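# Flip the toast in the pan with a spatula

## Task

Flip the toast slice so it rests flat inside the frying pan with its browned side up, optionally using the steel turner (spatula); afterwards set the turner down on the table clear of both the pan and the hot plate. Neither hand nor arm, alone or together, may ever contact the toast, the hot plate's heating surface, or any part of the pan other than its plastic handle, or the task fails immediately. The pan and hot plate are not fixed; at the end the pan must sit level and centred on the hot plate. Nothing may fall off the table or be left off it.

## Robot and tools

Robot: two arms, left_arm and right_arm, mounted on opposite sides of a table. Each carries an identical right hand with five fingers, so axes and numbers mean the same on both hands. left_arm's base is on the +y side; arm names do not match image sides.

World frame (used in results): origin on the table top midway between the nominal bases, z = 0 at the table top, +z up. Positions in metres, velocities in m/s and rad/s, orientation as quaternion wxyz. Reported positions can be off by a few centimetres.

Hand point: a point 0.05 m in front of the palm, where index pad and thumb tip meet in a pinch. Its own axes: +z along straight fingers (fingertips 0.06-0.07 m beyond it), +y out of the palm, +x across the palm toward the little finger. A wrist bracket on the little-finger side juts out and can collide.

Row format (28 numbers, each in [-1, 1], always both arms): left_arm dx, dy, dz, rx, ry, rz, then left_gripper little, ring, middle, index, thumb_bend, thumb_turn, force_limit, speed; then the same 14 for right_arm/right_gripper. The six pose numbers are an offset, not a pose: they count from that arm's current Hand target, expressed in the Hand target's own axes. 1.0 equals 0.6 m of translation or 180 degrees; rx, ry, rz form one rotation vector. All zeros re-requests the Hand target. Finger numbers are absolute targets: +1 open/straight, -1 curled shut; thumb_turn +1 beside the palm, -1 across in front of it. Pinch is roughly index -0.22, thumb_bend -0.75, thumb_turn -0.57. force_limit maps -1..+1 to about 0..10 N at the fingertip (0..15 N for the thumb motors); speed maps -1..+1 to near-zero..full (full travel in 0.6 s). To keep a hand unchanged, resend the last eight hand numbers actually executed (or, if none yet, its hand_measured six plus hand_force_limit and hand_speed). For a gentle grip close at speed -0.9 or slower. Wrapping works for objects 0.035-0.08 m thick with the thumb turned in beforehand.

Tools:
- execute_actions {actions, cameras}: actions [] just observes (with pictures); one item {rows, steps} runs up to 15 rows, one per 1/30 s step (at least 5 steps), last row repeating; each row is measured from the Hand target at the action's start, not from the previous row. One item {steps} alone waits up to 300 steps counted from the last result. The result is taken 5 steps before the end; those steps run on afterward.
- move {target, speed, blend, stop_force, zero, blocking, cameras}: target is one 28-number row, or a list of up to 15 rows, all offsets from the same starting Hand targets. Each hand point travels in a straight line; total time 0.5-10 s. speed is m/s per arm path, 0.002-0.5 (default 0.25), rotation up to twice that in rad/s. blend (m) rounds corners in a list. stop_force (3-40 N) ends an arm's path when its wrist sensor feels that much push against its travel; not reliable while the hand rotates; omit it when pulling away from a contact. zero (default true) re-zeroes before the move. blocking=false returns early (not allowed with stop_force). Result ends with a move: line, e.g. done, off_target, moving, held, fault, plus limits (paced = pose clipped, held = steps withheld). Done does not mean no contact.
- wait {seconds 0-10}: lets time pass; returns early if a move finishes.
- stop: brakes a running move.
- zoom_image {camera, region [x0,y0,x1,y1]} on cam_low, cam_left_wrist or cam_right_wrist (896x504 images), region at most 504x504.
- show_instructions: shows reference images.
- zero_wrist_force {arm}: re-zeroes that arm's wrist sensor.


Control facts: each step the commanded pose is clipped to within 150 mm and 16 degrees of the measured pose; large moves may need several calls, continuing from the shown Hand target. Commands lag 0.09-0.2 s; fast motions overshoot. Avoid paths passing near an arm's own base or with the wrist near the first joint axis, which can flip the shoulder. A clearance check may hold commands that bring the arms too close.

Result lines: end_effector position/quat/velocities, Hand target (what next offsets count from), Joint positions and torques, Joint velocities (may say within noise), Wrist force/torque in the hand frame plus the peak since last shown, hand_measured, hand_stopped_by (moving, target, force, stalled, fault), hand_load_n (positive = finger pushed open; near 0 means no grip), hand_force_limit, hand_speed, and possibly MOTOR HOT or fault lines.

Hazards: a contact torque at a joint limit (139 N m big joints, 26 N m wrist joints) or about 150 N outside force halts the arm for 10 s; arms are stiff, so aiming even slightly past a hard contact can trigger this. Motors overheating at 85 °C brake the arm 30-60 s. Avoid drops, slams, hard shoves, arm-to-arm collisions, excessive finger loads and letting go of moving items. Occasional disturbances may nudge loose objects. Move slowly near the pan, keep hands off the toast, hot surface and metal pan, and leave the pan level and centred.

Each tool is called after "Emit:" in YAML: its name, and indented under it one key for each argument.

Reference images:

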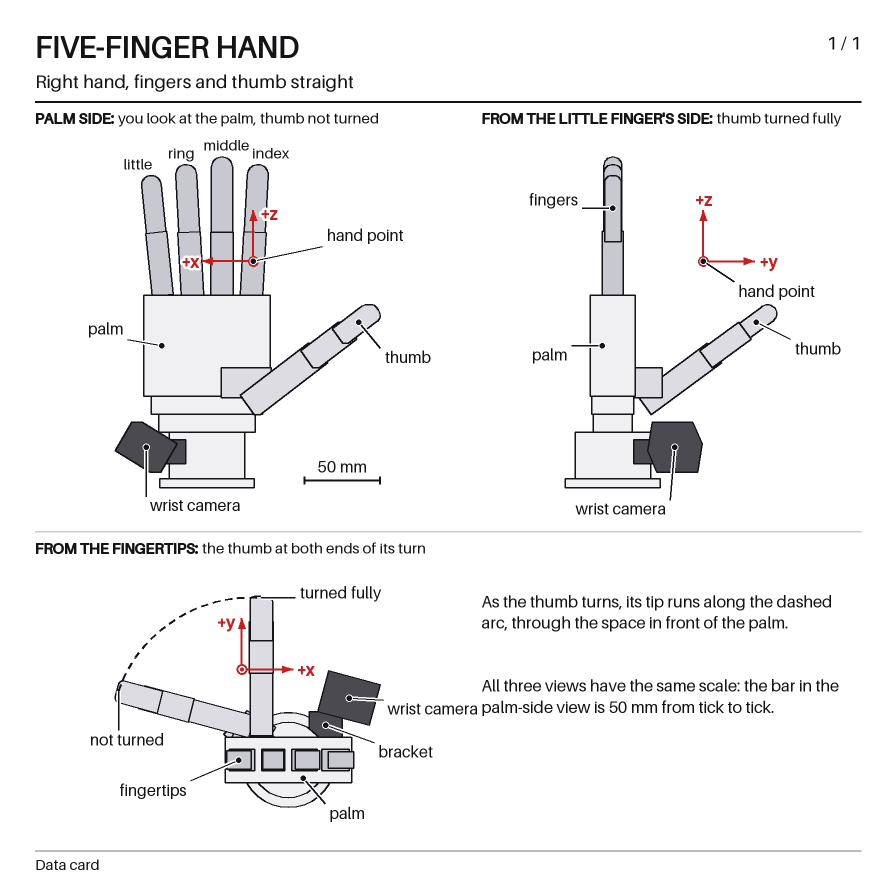

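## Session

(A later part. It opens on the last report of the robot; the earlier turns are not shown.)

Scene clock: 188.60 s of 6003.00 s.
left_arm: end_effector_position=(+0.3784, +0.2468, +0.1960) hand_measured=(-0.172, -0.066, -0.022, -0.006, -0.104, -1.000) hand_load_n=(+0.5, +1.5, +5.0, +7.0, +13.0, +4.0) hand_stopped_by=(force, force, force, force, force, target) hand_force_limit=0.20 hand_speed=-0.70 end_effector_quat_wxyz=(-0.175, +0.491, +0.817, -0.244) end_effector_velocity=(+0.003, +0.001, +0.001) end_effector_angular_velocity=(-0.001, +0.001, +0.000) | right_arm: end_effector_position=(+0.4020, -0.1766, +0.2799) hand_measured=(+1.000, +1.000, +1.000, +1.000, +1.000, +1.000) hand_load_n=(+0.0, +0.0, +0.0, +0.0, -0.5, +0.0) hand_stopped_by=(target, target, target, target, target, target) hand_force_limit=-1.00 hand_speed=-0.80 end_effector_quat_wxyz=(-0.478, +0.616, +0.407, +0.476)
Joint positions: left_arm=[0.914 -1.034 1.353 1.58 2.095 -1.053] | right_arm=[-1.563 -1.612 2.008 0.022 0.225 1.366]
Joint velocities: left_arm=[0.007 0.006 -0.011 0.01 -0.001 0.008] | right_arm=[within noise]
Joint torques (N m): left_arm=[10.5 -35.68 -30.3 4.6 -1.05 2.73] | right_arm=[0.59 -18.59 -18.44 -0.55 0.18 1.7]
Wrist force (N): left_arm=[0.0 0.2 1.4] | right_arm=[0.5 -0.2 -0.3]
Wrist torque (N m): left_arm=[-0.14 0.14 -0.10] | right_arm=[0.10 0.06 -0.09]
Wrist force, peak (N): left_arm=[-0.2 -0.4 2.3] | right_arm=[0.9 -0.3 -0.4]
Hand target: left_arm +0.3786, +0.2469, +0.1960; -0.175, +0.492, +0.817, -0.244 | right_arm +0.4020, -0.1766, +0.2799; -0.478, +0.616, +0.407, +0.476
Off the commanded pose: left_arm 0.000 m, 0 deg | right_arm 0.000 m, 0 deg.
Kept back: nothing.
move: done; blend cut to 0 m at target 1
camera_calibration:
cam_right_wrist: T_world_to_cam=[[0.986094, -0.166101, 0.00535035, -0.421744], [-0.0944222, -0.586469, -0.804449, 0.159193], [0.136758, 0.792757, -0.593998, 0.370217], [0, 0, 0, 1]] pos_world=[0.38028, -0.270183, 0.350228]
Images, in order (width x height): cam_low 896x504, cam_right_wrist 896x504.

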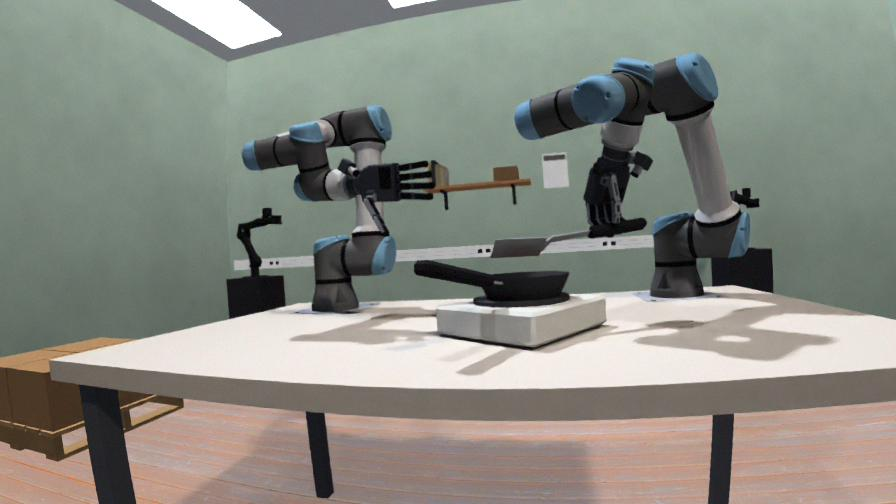

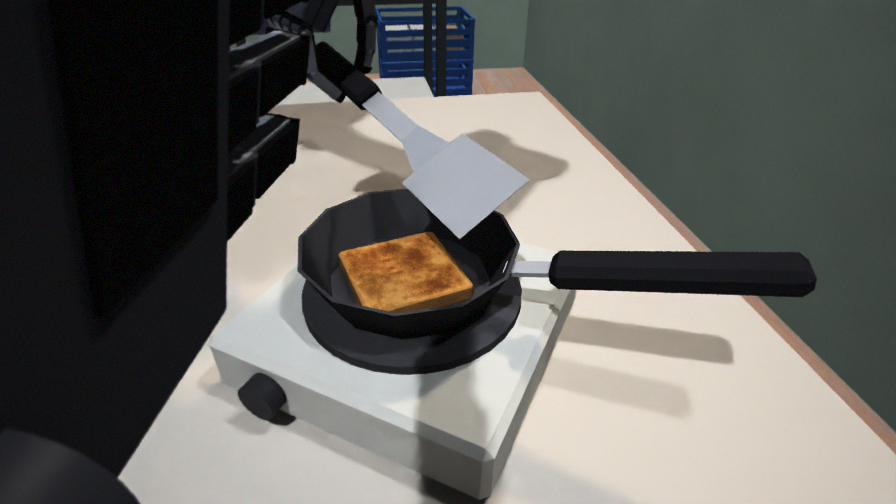

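Emit:
zoom_image:
  camera: "cam_right_wrist"
  region: [280, 180, 400, 360]

Emit:
zoom_image:
  camera: "cam_right_wrist"
  region: [420, 180, 540, 360]

Scaled by 2.800.

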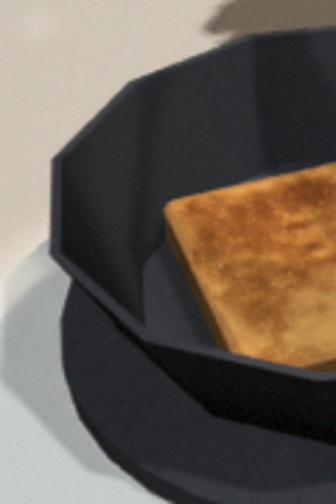

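Scaled by 2.800.

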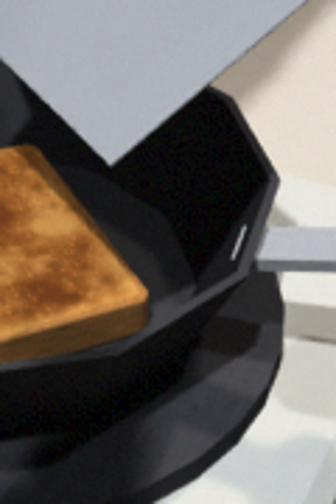

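Emit:
move:
  target:
    - [0.0062,-0.076,-0.1083,0,0,0,-0.8,-0.8,-0.8,-0.8,-0.6,-1,0.2,-0.7,0,0,0,0,0,0,1,1,1,1,1,1,-1,-0.8]
    - [0.3432,-0.186,0.2643,0.1595,0.0637,0.0303,-0.8,-0.8,-0.8,-0.8,-0.6,-1,0.2,-0.7,0,0,0,0,0,0,1,1,1,1,1,1,-1,-0.8]
  speed: 0.25
  blend: 0.03
  cameras: ["cam_low","cam_right_wrist","cam_left_wrist"]

Emit:
zoom_image:
  camera: "cam_right_wrist"
  region: [280, 160, 540, 380]

Scene clock: 193.60 s of 6003.00 s.
left_arm: end_effector_position=(+0.1213, +0.3494, +0.1392) hand_measured=(-0.172, -0.066, -0.022, -0.006, -0.104, -1.000) hand_load_n=(+1.5, +2.0, +4.5, +5.5, +14.0, +3.5) hand_stopped_by=(force, force, force, force, force, target) hand_force_limit=0.20 hand_speed=-0.70 end_effector_quat_wxyz=(-0.359, +0.493, +0.686, -0.397) | right_arm: end_effector_position=(+0.4020, -0.1766, +0.2799) hand_measured=(+1.000, +1.000, +1.000, +1.000, +1.000, +1.000) hand_load_n=(+0.0, +0.0, +0.0, +0.0, +0.0, +0.0) hand_stopped_by=(target, target, target, target, target, target) hand_force_limit=-1.00 hand_speed=-0.80 end_effector_quat_wxyz=(-0.478, +0.616, +0.407, +0.476)
Joint positions: left_arm=[0.912 -1.17 2.175 1.505 2.334 -0.58] | right_arm=[-1.563 -1.612 2.008 0.022 0.225 1.366]
Joint velocities: within noise
Joint torques (N m): left_arm=[11.24 -33.89 -1.05 3.66 -1.12 -0.59] | right_arm=[1.38 -17.38 -18.65 -0.64 0.21 1.76]
Wrist force (N): left_arm=[-0.6 0.1 1.8] | right_arm=[0.5 -0.5 -0.4]
Wrist torque (N m): left_arm=[-0.32 0.13 -0.19] | right_arm=[0.05 0.06 -0.09]
Wrist force, peak (N): left_arm=[0.4 0.5 3.4] | right_arm=[0.7 -0.4 -0.7]
Hand target: left_arm +0.1212, +0.3495, +0.1391; -0.359, +0.493, +0.686, -0.397 | right_arm +0.4020, -0.1766, +0.2799; -0.478, +0.616, +0.407, +0.476
Off the commanded pose: left_arm 0.000 m, 0 deg | right_arm 0.000 m, 0 deg.
Kept back: nothing.
move: done; blend cut to 0 m at target 1
camera_calibration:
cam_left_wrist: T_world_to_cam=[[0.354235, 0.466784, -0.810327, -0.0969142], [0.752438, -0.656806, -0.0494206, 0.141876], [-0.555297, -0.592215, -0.58389, 0.477654], [0, 0, 0, 1]] pos_world=[0.192817, 0.421297, 0.207377]
cam_right_wrist: T_world_to_cam=[[0.986094, -0.166101, 0.00534998, -0.421743], [-0.0944224, -0.586469, -0.804449, 0.159193], [0.136757, 0.792757, -0.593998, 0.370218], [0, 0, 0, 1]] pos_world=[0.38028, -0.270183, 0.350228]

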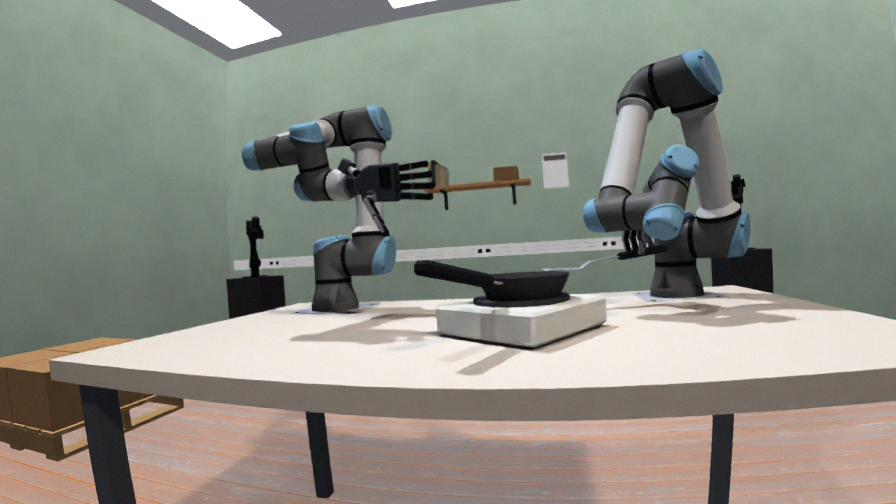

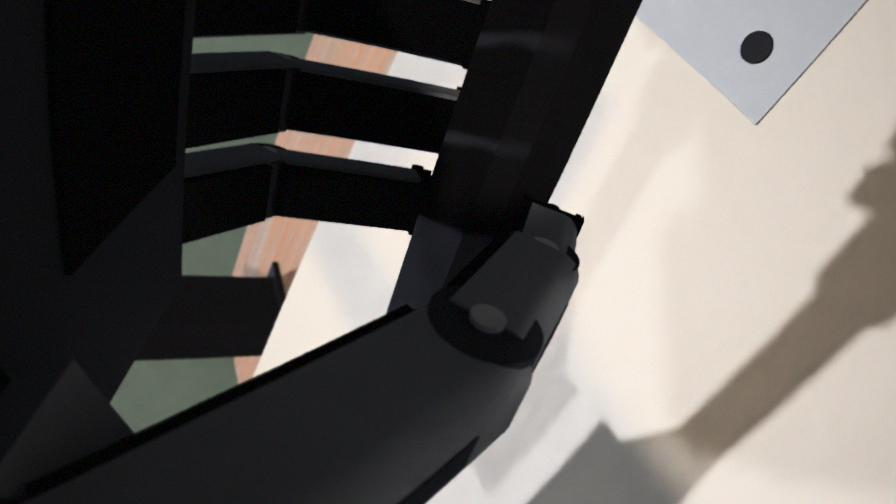

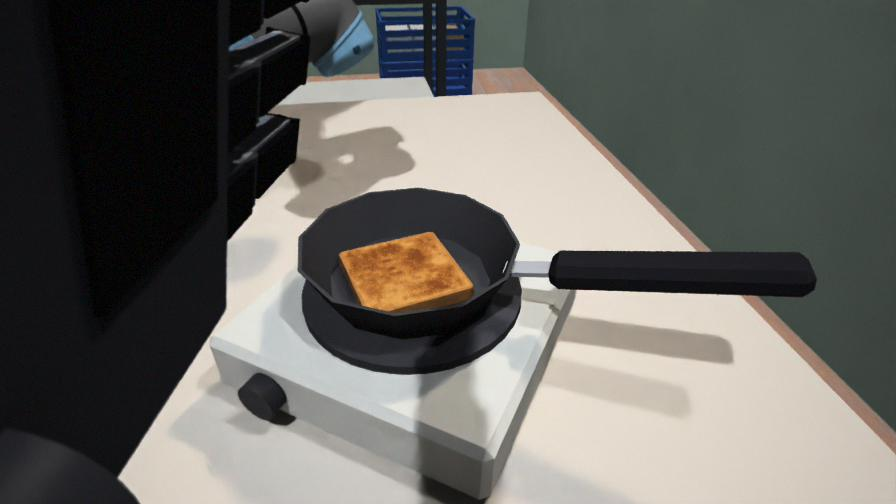

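Scaled by 1.938.

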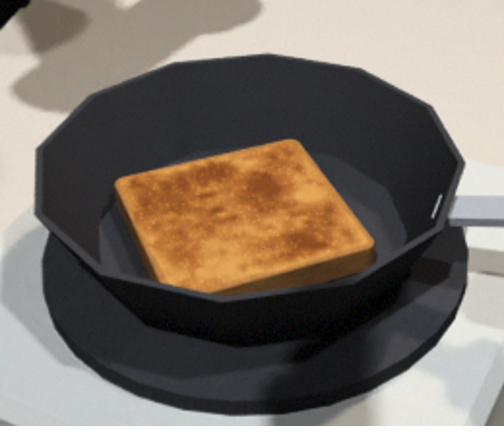

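Emit:
zoom_image:
  camera: "cam_low"
  region: [520, 230, 700, 310]

Emit:
zoom_image:
  camera: "cam_left_wrist"
  region: [392, 0, 896, 300]

Scaled by 2.800.

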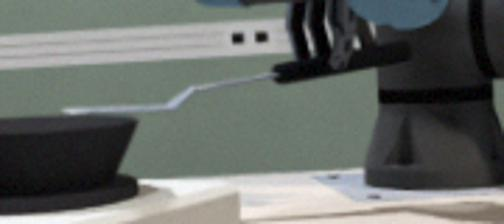

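Scaled by 1.000.

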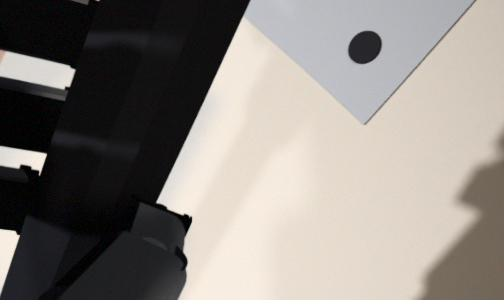

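Emit:
move:
  target: [-0.0151,0.1343,0.0626,0.0051,-0.0251,0.0552,-0.8,-0.8,-0.8,-0.8,-0.6,-1,0.2,-0.7,0,0,0,0,0,0,1,1,1,1,1,1,-1,-0.8]
  speed: 0.12
  cameras: ["cam_low","cam_left_wrist"]

Emit:
zoom_image:
  camera: "cam_low"
  region: [520, 230, 700, 330]

Scene clock: 195.50 s of 6003.00 s.
left_arm: end_effector_position=(+0.1218, +0.3497, +0.0499) hand_measured=(-0.172, -0.066, -0.022, -0.006, -0.104, -1.000) hand_load_n=(+2.0, +2.0, +4.5, +5.5, +13.5, +3.5) hand_stopped_by=(force, force, force, force, force, target) hand_force_limit=0.20 hand_speed=-0.70 end_effector_quat_wxyz=(-0.300, +0.531, +0.651, -0.451) end_effector_velocity=(+0.000, +0.000, +0.001) end_effector_angular_velocity=(+0.005, +0.002, +0.000) | right_arm: end_effector_position=(+0.4020, -0.1766, +0.2799) hand_measured=(+1.000, +1.000, +1.000, +1.000, +1.000, +1.000) hand_load_n=(+0.0, +0.0, +0.0, +0.0, +0.0, +0.5) hand_stopped_by=(target, target, target, target, target, target) hand_force_limit=-1.00 hand_speed=-0.80 end_effector_quat_wxyz=(-0.478, +0.616, +0.407, +0.476)
Joint positions: left_arm=[0.982 -0.923 2.218 1.224 2.355 -0.371] | right_arm=[-1.563 -1.612 2.008 0.022 0.225 1.366]
Joint velocities: left_arm=[-0.002 -0.004 -0.001 0.005 0 -0.006] | right_arm=[within noise]
Joint torques (N m): left_arm=[-10.06 -38.73 -16.7 4.19 -0.08 -2.56] | right_arm=[1.45 -17.96 -18.2 -0.64 0.24 1.77]
Wrist force (N): left_arm=[-0.6 -0.4 1.6] | right_arm=[0.7 -0.1 -0.5]
Wrist torque (N m): left_arm=[-0.37 0.17 -0.21] | right_arm=[0.13 0.04 -0.07]
Wrist force, peak (N): left_arm=[-0.5 0.2 2.2] | right_arm=[0.8 -0.4 -0.5]
Hand target: left_arm +0.1218, +0.3497, +0.0498; -0.300, +0.531, +0.651, -0.451 | right_arm +0.4020, -0.1766, +0.2799; -0.478, +0.616, +0.407, +0.476
Off the commanded pose: left_arm 0.000 m, 0 deg | right_arm 0.000 m, 0 deg.
Kept back: nothing.
move: done
camera_calibration:
cam_left_wrist: T_world_to_cam=[[0.382504, 0.307692, -0.871215, -0.114355], [0.750935, -0.652896, 0.0991089, 0.128725], [-0.538318, -0.692136, -0.480792, 0.453681], [0, 0, 0, 1]] pos_world=[0.191302, 0.433239, 0.105741]
Images, in order (width x height): cam_low 896x504, cam_left_wrist 896x504.

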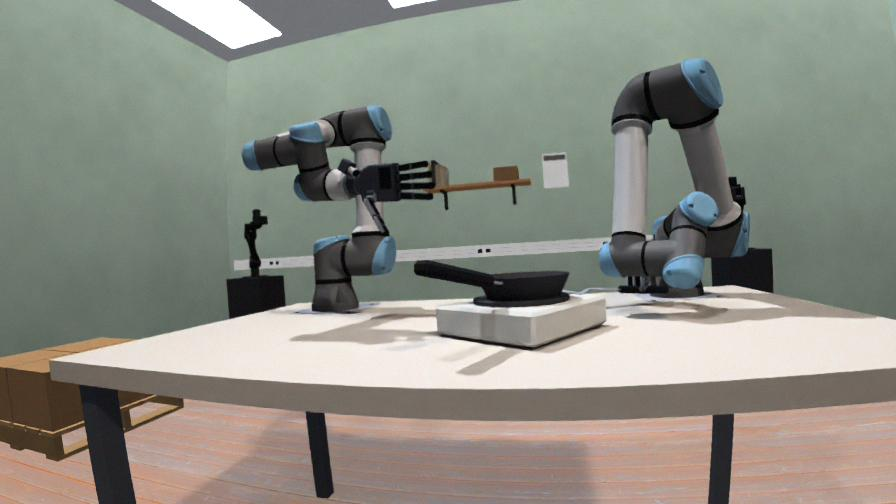

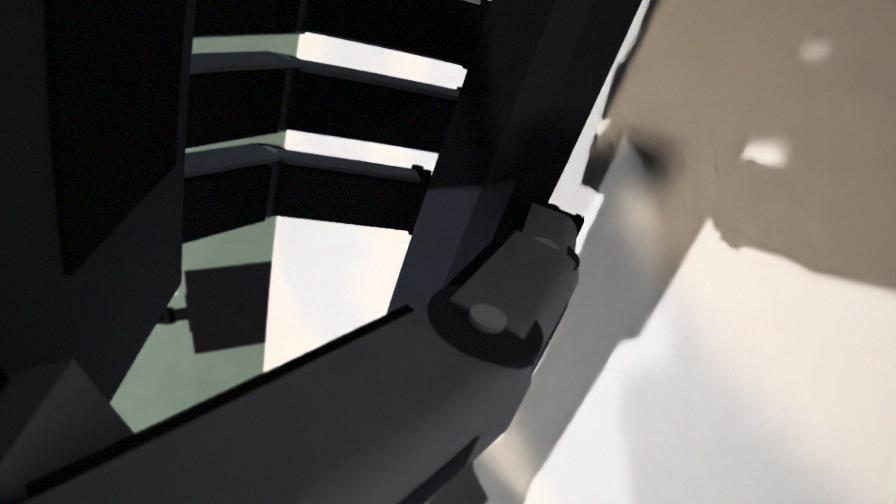

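Scaled by 2.800.

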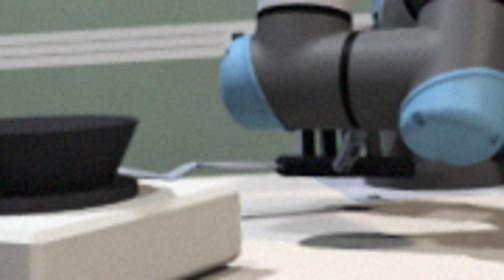

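Emit:
move:
  target: [0.0073,0.0755,0.0343,0,0,0,-0.8,-0.8,-0.8,-0.8,-0.6,-1,0.2,-0.7,0,0,0,0,0,0,1,1,1,1,1,1,-1,-0.8]
  speed: 0.03
  stop_force: 3
  cameras: ["cam_low"]

Emit:
zoom_image:
  camera: "cam_low"
  region: [520, 230, 700, 330]

Scene clock: 197.57 s of 6003.00 s.
left_arm: end_effector_position=(+0.1218, +0.3497, +0.0257) hand_measured=(-0.172, -0.066, -0.022, -0.006, -0.104, -1.000) hand_load_n=(+1.5, +2.0, +4.0, +6.5, +15.0, +3.0) hand_stopped_by=(force, force, force, force, force, target) hand_force_limit=0.20 hand_speed=-0.70 end_effector_quat_wxyz=(-0.300, +0.531, +0.651, -0.451) | right_arm: end_effector_position=(+0.4020, -0.1766, +0.2799) hand_measured=(+1.000, +1.000, +1.000, +1.000, +1.000, +1.000) hand_load_n=(+0.0, +0.0, +0.0, +0.0, +0.0, +0.0) hand_stopped_by=(target, target, target, target, target, target) hand_force_limit=-1.00 hand_speed=-0.80 end_effector_quat_wxyz=(-0.478, +0.616, +0.407, +0.476)
Joint positions: left_arm=[0.982 -0.854 2.209 1.165 2.354 -0.371] | right_arm=[-1.563 -1.612 2.008 0.022 0.225 1.366]
Joint velocities: within noise
Joint torques (N m): left_arm=[-5.99 -25.91 7.83 0.38 -0.19 2.38] | right_arm=[1.61 -17.69 -18.73 -0.66 0.24 1.72]
Wrist force (N): left_arm=[-0.6 -0.1 1.3] | right_arm=[0.7 -0.4 -0.4]
Wrist torque (N m): left_arm=[-0.34 0.18 -0.19] | right_arm=[0.07 0.04 -0.09]
Wrist force, peak (N): left_arm=[-1.7 -4.5 0.4] | right_arm=[0.7 -0.4 -0.5]
Hand target: left_arm +0.1218, +0.3497, +0.0257; -0.300, +0.531, +0.651, -0.451 (not the last commanded pose) | right_arm +0.4020, -0.1766, +0.2799; -0.478, +0.616, +0.407, +0.476
Off the commanded pose: left_arm 0.026 m, 0 deg | right_arm 0.000 m, 0 deg.
Kept back: nothing.
move: contact (left_arm)
Images, in order (width x height): cam_low 896x504.

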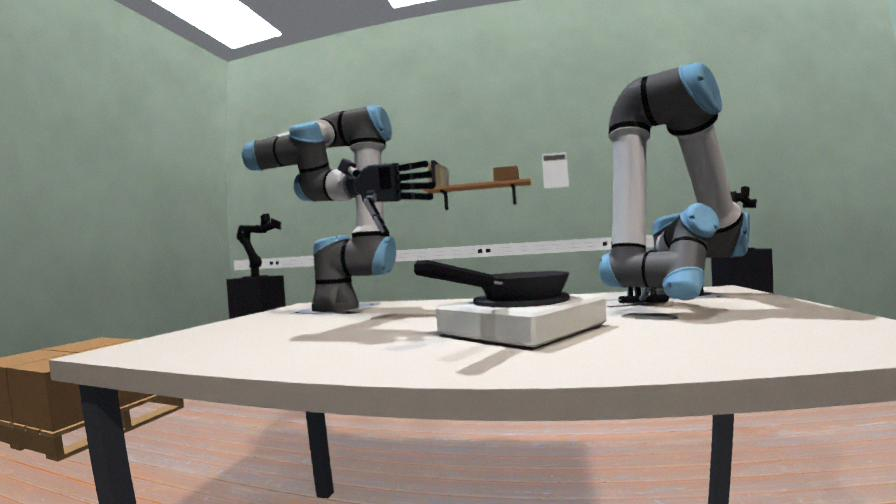

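Scaled by 2.800.

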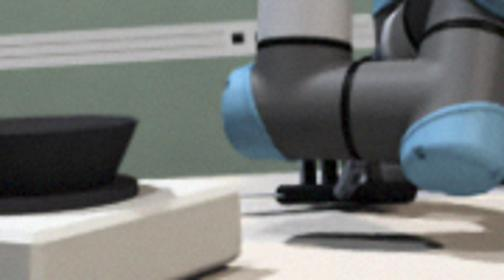

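Emit:
move:
  target: [0.0012,0.0126,0.0057,0,0,0,-0.8,-0.8,-0.8,-0.8,-0.6,-1,0.2,-0.7,0,0,0,0,0,0,1,1,1,1,1,1,-1,-0.8]
  speed: 0.01
  stop_force: 6
  cameras: ["cam_low"]

Emit:
zoom_image:
  camera: "cam_low"
  region: [600, 260, 700, 320]

Scene clock: 199.00 s of 6003.00 s.
left_arm: end_effector_position=(+0.1217, +0.3498, +0.0239) hand_measured=(-0.172, -0.066, -0.022, -0.006, -0.104, -1.000) hand_load_n=(+1.5, +2.5, +4.0, +6.5, +14.5, +3.0) hand_stopped_by=(force, force, force, force, force, target) hand_force_limit=0.20 hand_speed=-0.70 end_effector_quat_wxyz=(-0.300, +0.531, +0.651, -0.451) | right_arm: end_effector_position=(+0.4020, -0.1766, +0.2799) hand_measured=(+1.000, +1.000, +1.000, +1.000, +1.000, +1.000) hand_load_n=(+0.0, +0.0, +0.0, +0.0, +0.0, +0.0) hand_stopped_by=(target, target, target, target, target, target) hand_force_limit=-1.00 hand_speed=-0.80 end_effector_quat_wxyz=(-0.478, +0.616, +0.407, +0.476)
Joint positions: left_arm=[0.982 -0.848 2.208 1.16 2.354 -0.371] | right_arm=[-1.563 -1.612 2.008 0.022 0.225 1.366]
Joint velocities: within noise
Joint torques (N m): left_arm=[-3.4 -42.33 7.27 3.53 -0.14 2.54] | right_arm=[1.68 -18.22 -18.91 -0.68 0.25 1.61]
Wrist force (N): left_arm=[-1.0 -2.9 1.1] | right_arm=[0.5 -0.4 -0.3]
Wrist torque (N m): left_arm=[-0.34 0.16 -0.39] | right_arm=[0.07 0.06 -0.09]
Wrist force, peak (N): left_arm=[-1.4 -9.5 -0.3] | right_arm=[0.9 -0.5 -0.4]
Hand target: left_arm +0.1217, +0.3498, +0.0239; -0.300, +0.531, +0.651, -0.451 (not the last commanded pose) | right_arm +0.4020, -0.1766, +0.2799; -0.478, +0.616, +0.407, +0.476
Off the commanded pose: left_arm 0.006 m, 0 deg | right_arm 0.000 m, 0 deg.
Kept back: nothing.
move: contact (left_arm)
Images, in order (width x height): cam_low 896x504.

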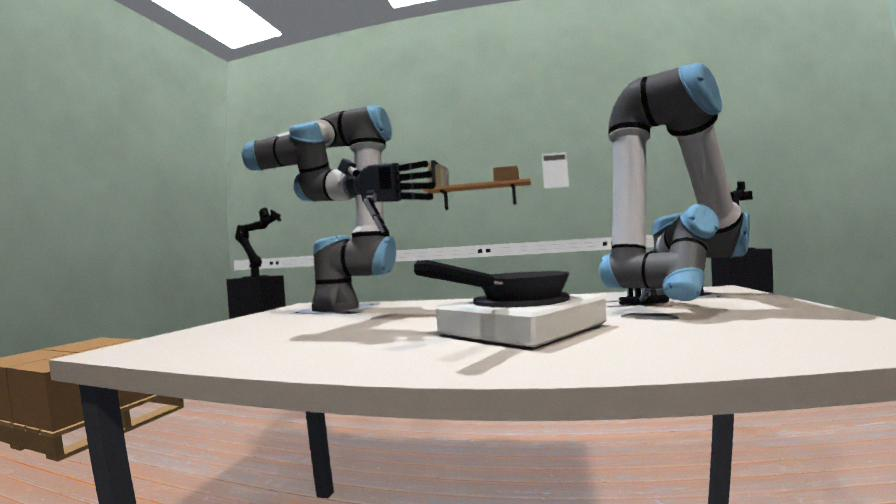

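Scaled by 5.040.

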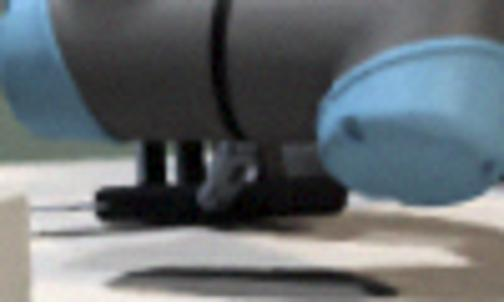

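Emit:
execute_actions:
  actions:
    - {"rows":[[0,0,0,0,0,0,0.05,0.05,0.05,0.05,-0.1,-1,-0.2,-0.4,0,0,0,0,0,0,1,1,1,1,1,1,-1,-0.8]],"steps":15}

Emit:
wait:
  seconds: 1.0
  cameras: ["cam_low"]

Emit:
zoom_image:
  camera: "cam_low"
  region: [540, 250, 700, 330]

Scene clock: 200.33 s of 6003.00 s.
left_arm: end_effector_position=(+0.1217, +0.3498, +0.0239) hand_measured=(+0.048, +0.050, +0.050, +0.050, -0.100, -1.000) hand_load_n=(+0.0, +0.0, +0.0, +0.0, +0.0, +0.0) hand_stopped_by=(moving, target, target, target, target, target) hand_force_limit=-0.20 hand_speed=-0.40 end_effector_quat_wxyz=(-0.300, +0.531, +0.651, -0.451) | right_arm: end_effector_position=(+0.4020, -0.1766, +0.2799) hand_measured=(+1.000, +1.000, +1.000, +1.000, +1.000, +1.000) hand_load_n=(+0.0, +0.0, +0.0, +0.0, +0.0, +0.0) hand_stopped_by=(target, target, target, target, target, target) hand_force_limit=-1.00 hand_speed=-0.80 end_effector_quat_wxyz=(-0.478, +0.616, +0.407, +0.476)
Joint positions: left_arm=[0.982 -0.848 2.208 1.16 2.354 -0.371] | right_arm=[-1.563 -1.612 2.008 0.022 0.225 1.366]
Joint velocities: within noise
Joint torques (N m): left_arm=[-3.14 -39.31 5.43 1.78 -0.27 2.46] | right_arm=[1.1 -17.64 -18.86 -0.62 0.17 1.69]
Wrist force (N): left_arm=[-0.6 -1.8 1.0] | right_arm=[0.3 -0.3 0.0]
Wrist torque (N m): left_arm=[-0.33 0.08 -0.01] | right_arm=[0.07 0.08 -0.10]
Wrist force, peak (N): left_arm=[-0.9 -5.2 -2.6] | right_arm=[0.6 -0.6 -0.5]
Hand target: left_arm +0.1217, +0.3498, +0.0239; -0.300, +0.531, +0.651, -0.451 | right_arm +0.4020, -0.1766, +0.2799; -0.478, +0.616, +0.407, +0.476
Steps of this call (1-30: nothing new was sent; 31-40: this action's first 10). Readings (end_effector_position of left_arm | right_arm; what the end effector reports):
31: (+0.1217, +0.3498, +0.0239) | (+0.4020, -0.1766, +0.2799) | left_arm hand_measured=(-0.172, -0.066, -0.022, -0.006, -0.104, -1.000) hand_load_n=(+1.5, +2.0, +4.0, +6.5, +14.5, +3.0) hand_stopped_by=(moving, moving, moving, moving, moving, target) hand_force_limit=-0.20 hand_speed=-0.40 | right_arm hand_measured=(+1.000, +1.000, +1.000, +1.000, +1.000, +1.000) hand_load_n=(+0.0, +0.5, +0.0, +0.0, +0.0, +0.0) hand_stopped_by=(target, target, target, target, target, target) hand_force_limit=-1.00 hand_speed=-0.80
32: (+0.1217, +0.3498, +0.0239) | (+0.4020, -0.1766, +0.2799) | left_arm hand_measured=(-0.172, -0.066, -0.022, -0.006, -0.104, -1.000) hand_load_n=(+1.5, +2.0, +4.0, +6.5, +14.5, +3.0) hand_stopped_by=(moving, moving, moving, moving, moving, target) hand_force_limit=-0.20 hand_speed=-0.40 | right_arm hand_measured=(+1.000, +1.000, +1.000, +1.000, +1.000, +1.000) hand_load_n=(+0.0, +0.0, +0.0, +0.0, +0.0, +0.0) hand_stopped_by=(target, target, target, target, target, target) hand_force_limit=-1.00 hand_speed=-0.80
34: (+0.1217, +0.3498, +0.0239) | (+0.4020, -0.1766, +0.2799) | left_arm hand_measured=(-0.142, -0.036, +0.008, +0.022, -0.100, -1.000) hand_load_n=(+0.0, +0.0, +0.0, +1.5, +3.5, +2.0) hand_stopped_by=(moving, moving, moving, moving, moving, target) hand_force_limit=-0.20 hand_speed=-0.40 | right_arm hand_measured=(+1.000, +1.000, +1.000, +1.000, +1.000, +1.000) hand_load_n=(+0.0, +0.0, +0.0, +0.0, +0.0, +0.0) hand_stopped_by=(target, target, target, target, target, target) hand_force_limit=-1.00 hand_speed=-0.80
38: (+0.1217, +0.3498, +0.0239) | (+0.4020, -0.1766, +0.2799) | left_arm hand_measured=(-0.008, +0.050, +0.050, +0.050, -0.100, -1.000) hand_load_n=(+0.5, +0.0, +0.0, -0.5, +0.0, +0.0) hand_stopped_by=(moving, moving, moving, target, target, target) hand_force_limit=-0.20 hand_speed=-0.40 | right_arm hand_measured=(+1.000, +1.000, +1.000, +1.000, +1.000, +1.000) hand_load_n=(+0.0, +0.0, +0.0, +0.0, +0.0, +0.0) hand_stopped_by=(target, target, target, target, target, target) hand_force_limit=-1.00 hand_speed=-0.80
40: the state above

Scene clock: 201.50 s of 6003.00 s.
left_arm: end_effector_position=(+0.1217, +0.3498, +0.0239) hand_measured=(+0.050, +0.050, +0.050, +0.050, -0.100, -1.000) hand_load_n=(+0.0, +0.0, +0.0, +0.0, +0.5, +0.0) hand_stopped_by=(target, target, target, target, target, target) hand_force_limit=-0.20 hand_speed=-0.40 end_effector_quat_wxyz=(-0.300, +0.531, +0.651, -0.451) | right_arm: end_effector_position=(+0.4020, -0.1766, +0.2799) hand_measured=(+1.000, +1.000, +1.000, +1.000, +1.000, +1.000) hand_load_n=(+0.0, +0.0, +0.0, +0.0, +0.0, +0.0) hand_stopped_by=(target, target, target, target, target, target) hand_force_limit=-1.00 hand_speed=-0.80 end_effector_quat_wxyz=(-0.478, +0.616, +0.407, +0.476)
Joint positions: left_arm=[0.982 -0.848 2.208 1.16 2.354 -0.371] | right_arm=[-1.563 -1.612 2.008 0.022 0.225 1.366]
Joint velocities: within noise
Joint torques (N m): left_arm=[-3.08 -31.37 4.22 0.36 -0.19 2.51] | right_arm=[2.09 -17.92 -18.99 -0.77 0.2 1.61]
Wrist force (N): left_arm=[-0.7 -1.7 1.0] | right_arm=[0.5 -0.5 -0.2]
Wrist torque (N m): left_arm=[-0.32 0.08 -0.02] | right_arm=[0.05 0.06 -0.10]
Wrist force, peak (N): left_arm=[-0.7 -1.9 1.1] | right_arm=[0.8 -0.4 -0.4]
Hand target: left_arm +0.1217, +0.3498, +0.0239; -0.300, +0.531, +0.651, -0.451 | right_arm +0.4020, -0.1766, +0.2799; -0.478, +0.616, +0.407, +0.476
Off the commanded pose: left_arm 0.000 m, 0 deg | right_arm 0.000 m, 0 deg.
Steps of this call (1-5: your previous action's last 5; 6-35: nothing new was sent). Readings (end_effector_position of left_arm | right_arm; what the end effector reports):
1: (+0.1217, +0.3498, +0.0239) | (+0.4020, -0.1766, +0.2799) | left_arm hand_measured=(+0.050, +0.050, +0.050, +0.050, -0.100, -1.000) hand_load_n=(+0.0, +0.0, +0.0, +0.0, +0.0, +0.0) hand_stopped_by=(moving, target, target, target, target, target) hand_force_limit=-0.20 hand_speed=-0.40 | right_arm hand_measured=(+1.000, +1.000, +1.000, +1.000, +1.000, +1.000) hand_load_n=(+0.0, +0.0, +0.0, +0.0, +0.0, +0.0) hand_stopped_by=(target, target, target, target, target, target) hand_force_limit=-1.00 hand_speed=-0.80
2: (+0.1217, +0.3498, +0.0239) | (+0.4020, -0.1766, +0.2799) | left_arm hand_measured=(+0.050, +0.050, +0.050, +0.050, -0.100, -1.000) hand_load_n=(+0.0, +0.0, +0.0, +0.0, +0.0, +0.0) hand_stopped_by=(moving, target, target, target, target, target) hand_force_limit=-0.20 hand_speed=-0.40 | right_arm hand_measured=(+1.000, +1.000, +1.000, +1.000, +1.000, +1.000) hand_load_n=(+0.0, +0.0, -0.5, +0.0, +0.0, +0.0) hand_stopped_by=(target, target, target, target, target, target) hand_force_limit=-1.00 hand_speed=-0.80
4: (+0.1217, +0.3498, +0.0239) | (+0.4020, -0.1766, +0.2799) | left_arm hand_measured=(+0.050, +0.050, +0.050, +0.050, -0.100, -1.000) hand_load_n=(-0.5, +0.0, +0.0, +0.0, +0.5, +0.0) hand_stopped_by=(target, target, target, target, target, target) hand_force_limit=-0.20 hand_speed=-0.40 | right_arm hand_measured=(+1.000, +1.000, +1.000, +1.000, +1.000, +1.000) hand_load_n=(-0.5, +0.0, +0.0, +0.0, +0.0, +0.0) hand_stopped_by=(target, target, target, target, target, target) hand_force_limit=-1.00 hand_speed=-0.80
8: (+0.1217, +0.3498, +0.0239) | (+0.4020, -0.1766, +0.2799) | left_arm hand_measured=(+0.050, +0.050, +0.050, +0.050, -0.100, -1.000) hand_load_n=(+0.5, +0.0, +0.0, +0.0, +0.0, +0.0) hand_stopped_by=(target, target, target, target, target, target) hand_force_limit=-0.20 hand_speed=-0.40 | right_arm hand_measured=(+1.000, +1.000, +1.000, +1.000, +1.000, +1.000) hand_load_n=(+0.0, +0.0, +0.0, +0.0, +0.0, +0.0) hand_stopped_by=(target, target, target, target, target, target) hand_force_limit=-1.00 hand_speed=-0.80
35: the state above
Images, in order (width x height): cam_low 896x504.

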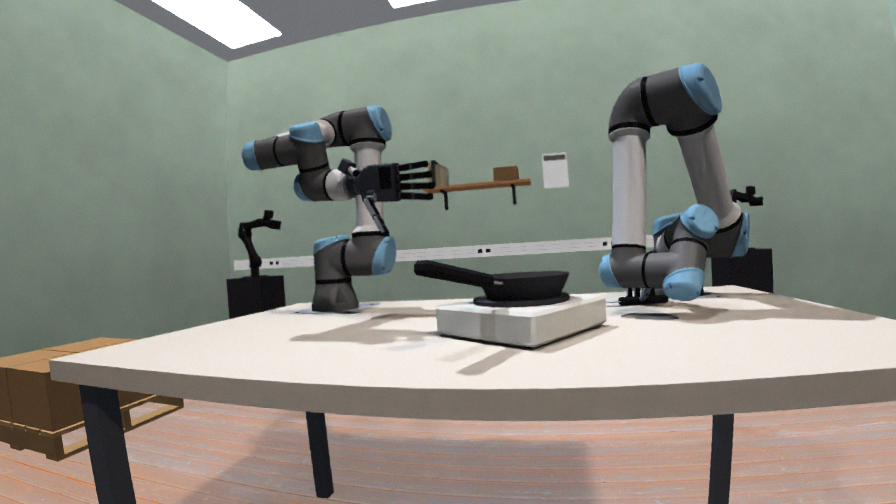

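Scaled by 3.150.

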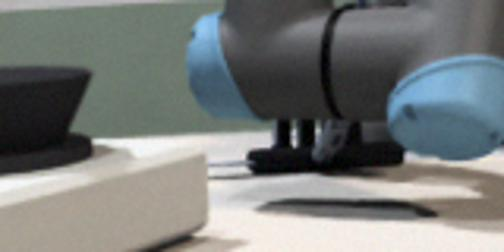

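Emit:
move:
  target:
    - [0,0,0,0,0,0,0.3,0.3,0.3,0.3,0.2,-1,-0.2,0.2,0,0,0,0,0,0,1,1,1,1,1,1,-1,-0.8]
    - [-0.0147,-0.151,-0.0686,0,0,0,0.3,0.3,0.3,0.3,0.2,-1,-0.2,0.2,0,0,0,0,0,0,1,1,1,1,1,1,-1,-0.8]
  speed: 0.06
  cameras: ["cam_low","cam_left_wrist","cam_right_wrist"]

Emit:
zoom_image:
  camera: "cam_low"
  region: [540, 230, 700, 330]

Scene clock: 204.47 s of 6003.00 s.
left_arm: end_effector_position=(+0.1217, +0.3497, +0.1239) hand_measured=(+0.300, +0.300, +0.300, +0.300, +0.200, -1.000) hand_load_n=(+0.0, +0.0, +0.0, +0.0, +0.0, +0.0) hand_stopped_by=(target, target, target, target, target, target) hand_force_limit=-0.20 hand_speed=0.20 end_effector_quat_wxyz=(-0.300, +0.531, +0.651, -0.451) end_effector_velocity=(+0.001, +0.000, -0.004) end_effector_angular_velocity=(+0.000, -0.001, +0.001) | right_arm: end_effector_position=(+0.4020, -0.1766, +0.2799) hand_measured=(+1.000, +1.000, +1.000, +1.000, +1.000, +1.000) hand_load_n=(+0.0, +0.0, +0.0, +0.0, +0.0, +0.0) hand_stopped_by=(target, target, target, target, target, target) hand_force_limit=-1.00 hand_speed=-0.80 end_effector_quat_wxyz=(-0.478, +0.616, +0.407, +0.476)
Joint positions: left_arm=[0.981 -1.126 2.219 1.427 2.355 -0.371] | right_arm=[-1.563 -1.612 2.008 0.022 0.225 1.366]
Joint velocities: left_arm=[0.001 0.01 0 -0.012 0 -0.001] | right_arm=[within noise]
Joint torques (N m): left_arm=[-2.18 -20.06 -12.94 0.26 0.48 -1.26] | right_arm=[1.76 -18.02 -19.23 -0.74 0.29 1.57]
Wrist force (N): left_arm=[-0.4 -1.7 0.9] | right_arm=[0.6 -0.2 -0.2]
Wrist torque (N m): left_arm=[-0.34 0.05 -0.01] | right_arm=[0.09 0.05 -0.08]
Wrist force, peak (N): left_arm=[-0.8 -2.5 0.9] | right_arm=[0.6 -0.4 -0.7]
Hand target: left_arm +0.1217, +0.3498, +0.1238; -0.300, +0.531, +0.651, -0.451 | right_arm +0.4020, -0.1766, +0.2799; -0.478, +0.616, +0.407, +0.476
Off the commanded pose: left_arm 0.000 m, 0 deg | right_arm 0.000 m, 0 deg.
Kept back: nothing.
move: done
camera_calibration:
cam_left_wrist: T_world_to_cam=[[0.382622, 0.307653, -0.871178, -0.0498584], [0.750705, -0.65317, 0.0990461, 0.121564], [-0.538556, -0.691895, -0.480874, 0.48917], [0, 0, 0, 1]] pos_world=[0.191264, 0.433195, 0.179753]
cam_right_wrist: T_world_to_cam=[[0.986094, -0.166101, 0.00535028, -0.421744], [-0.0944223, -0.586469, -0.804449, 0.159193], [0.136758, 0.792757, -0.593998, 0.370217], [0, 0, 0, 1]] pos_world=[0.38028, -0.270183, 0.350228]

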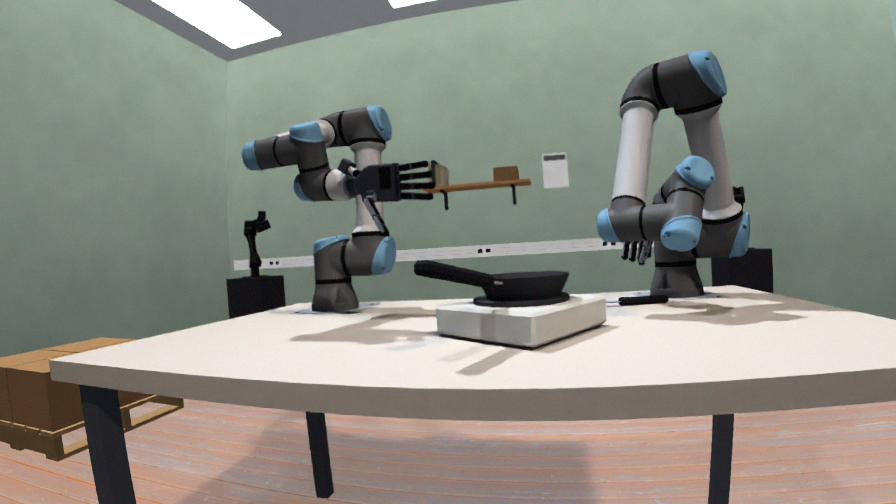

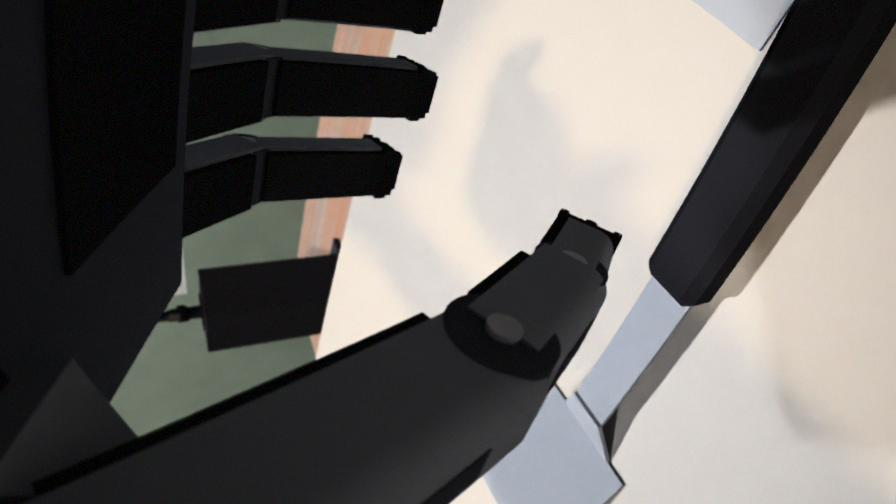

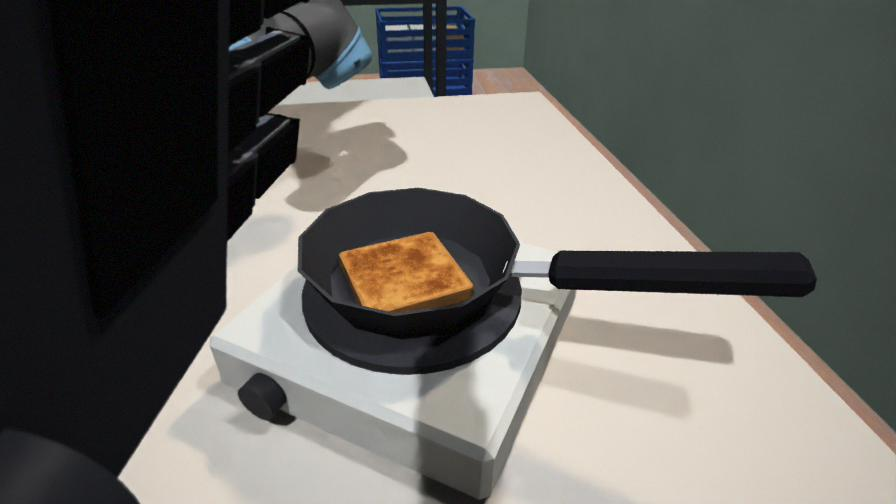

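Scaled by 3.150.

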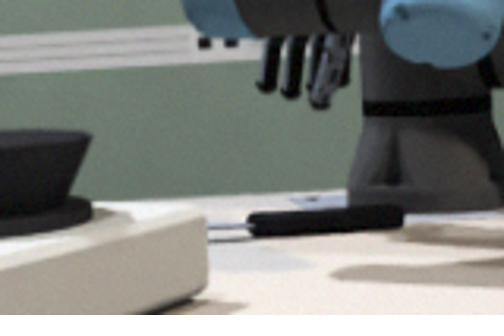

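Emit:
finished_scene:
  scene: 1

The scene is finished: the task was done.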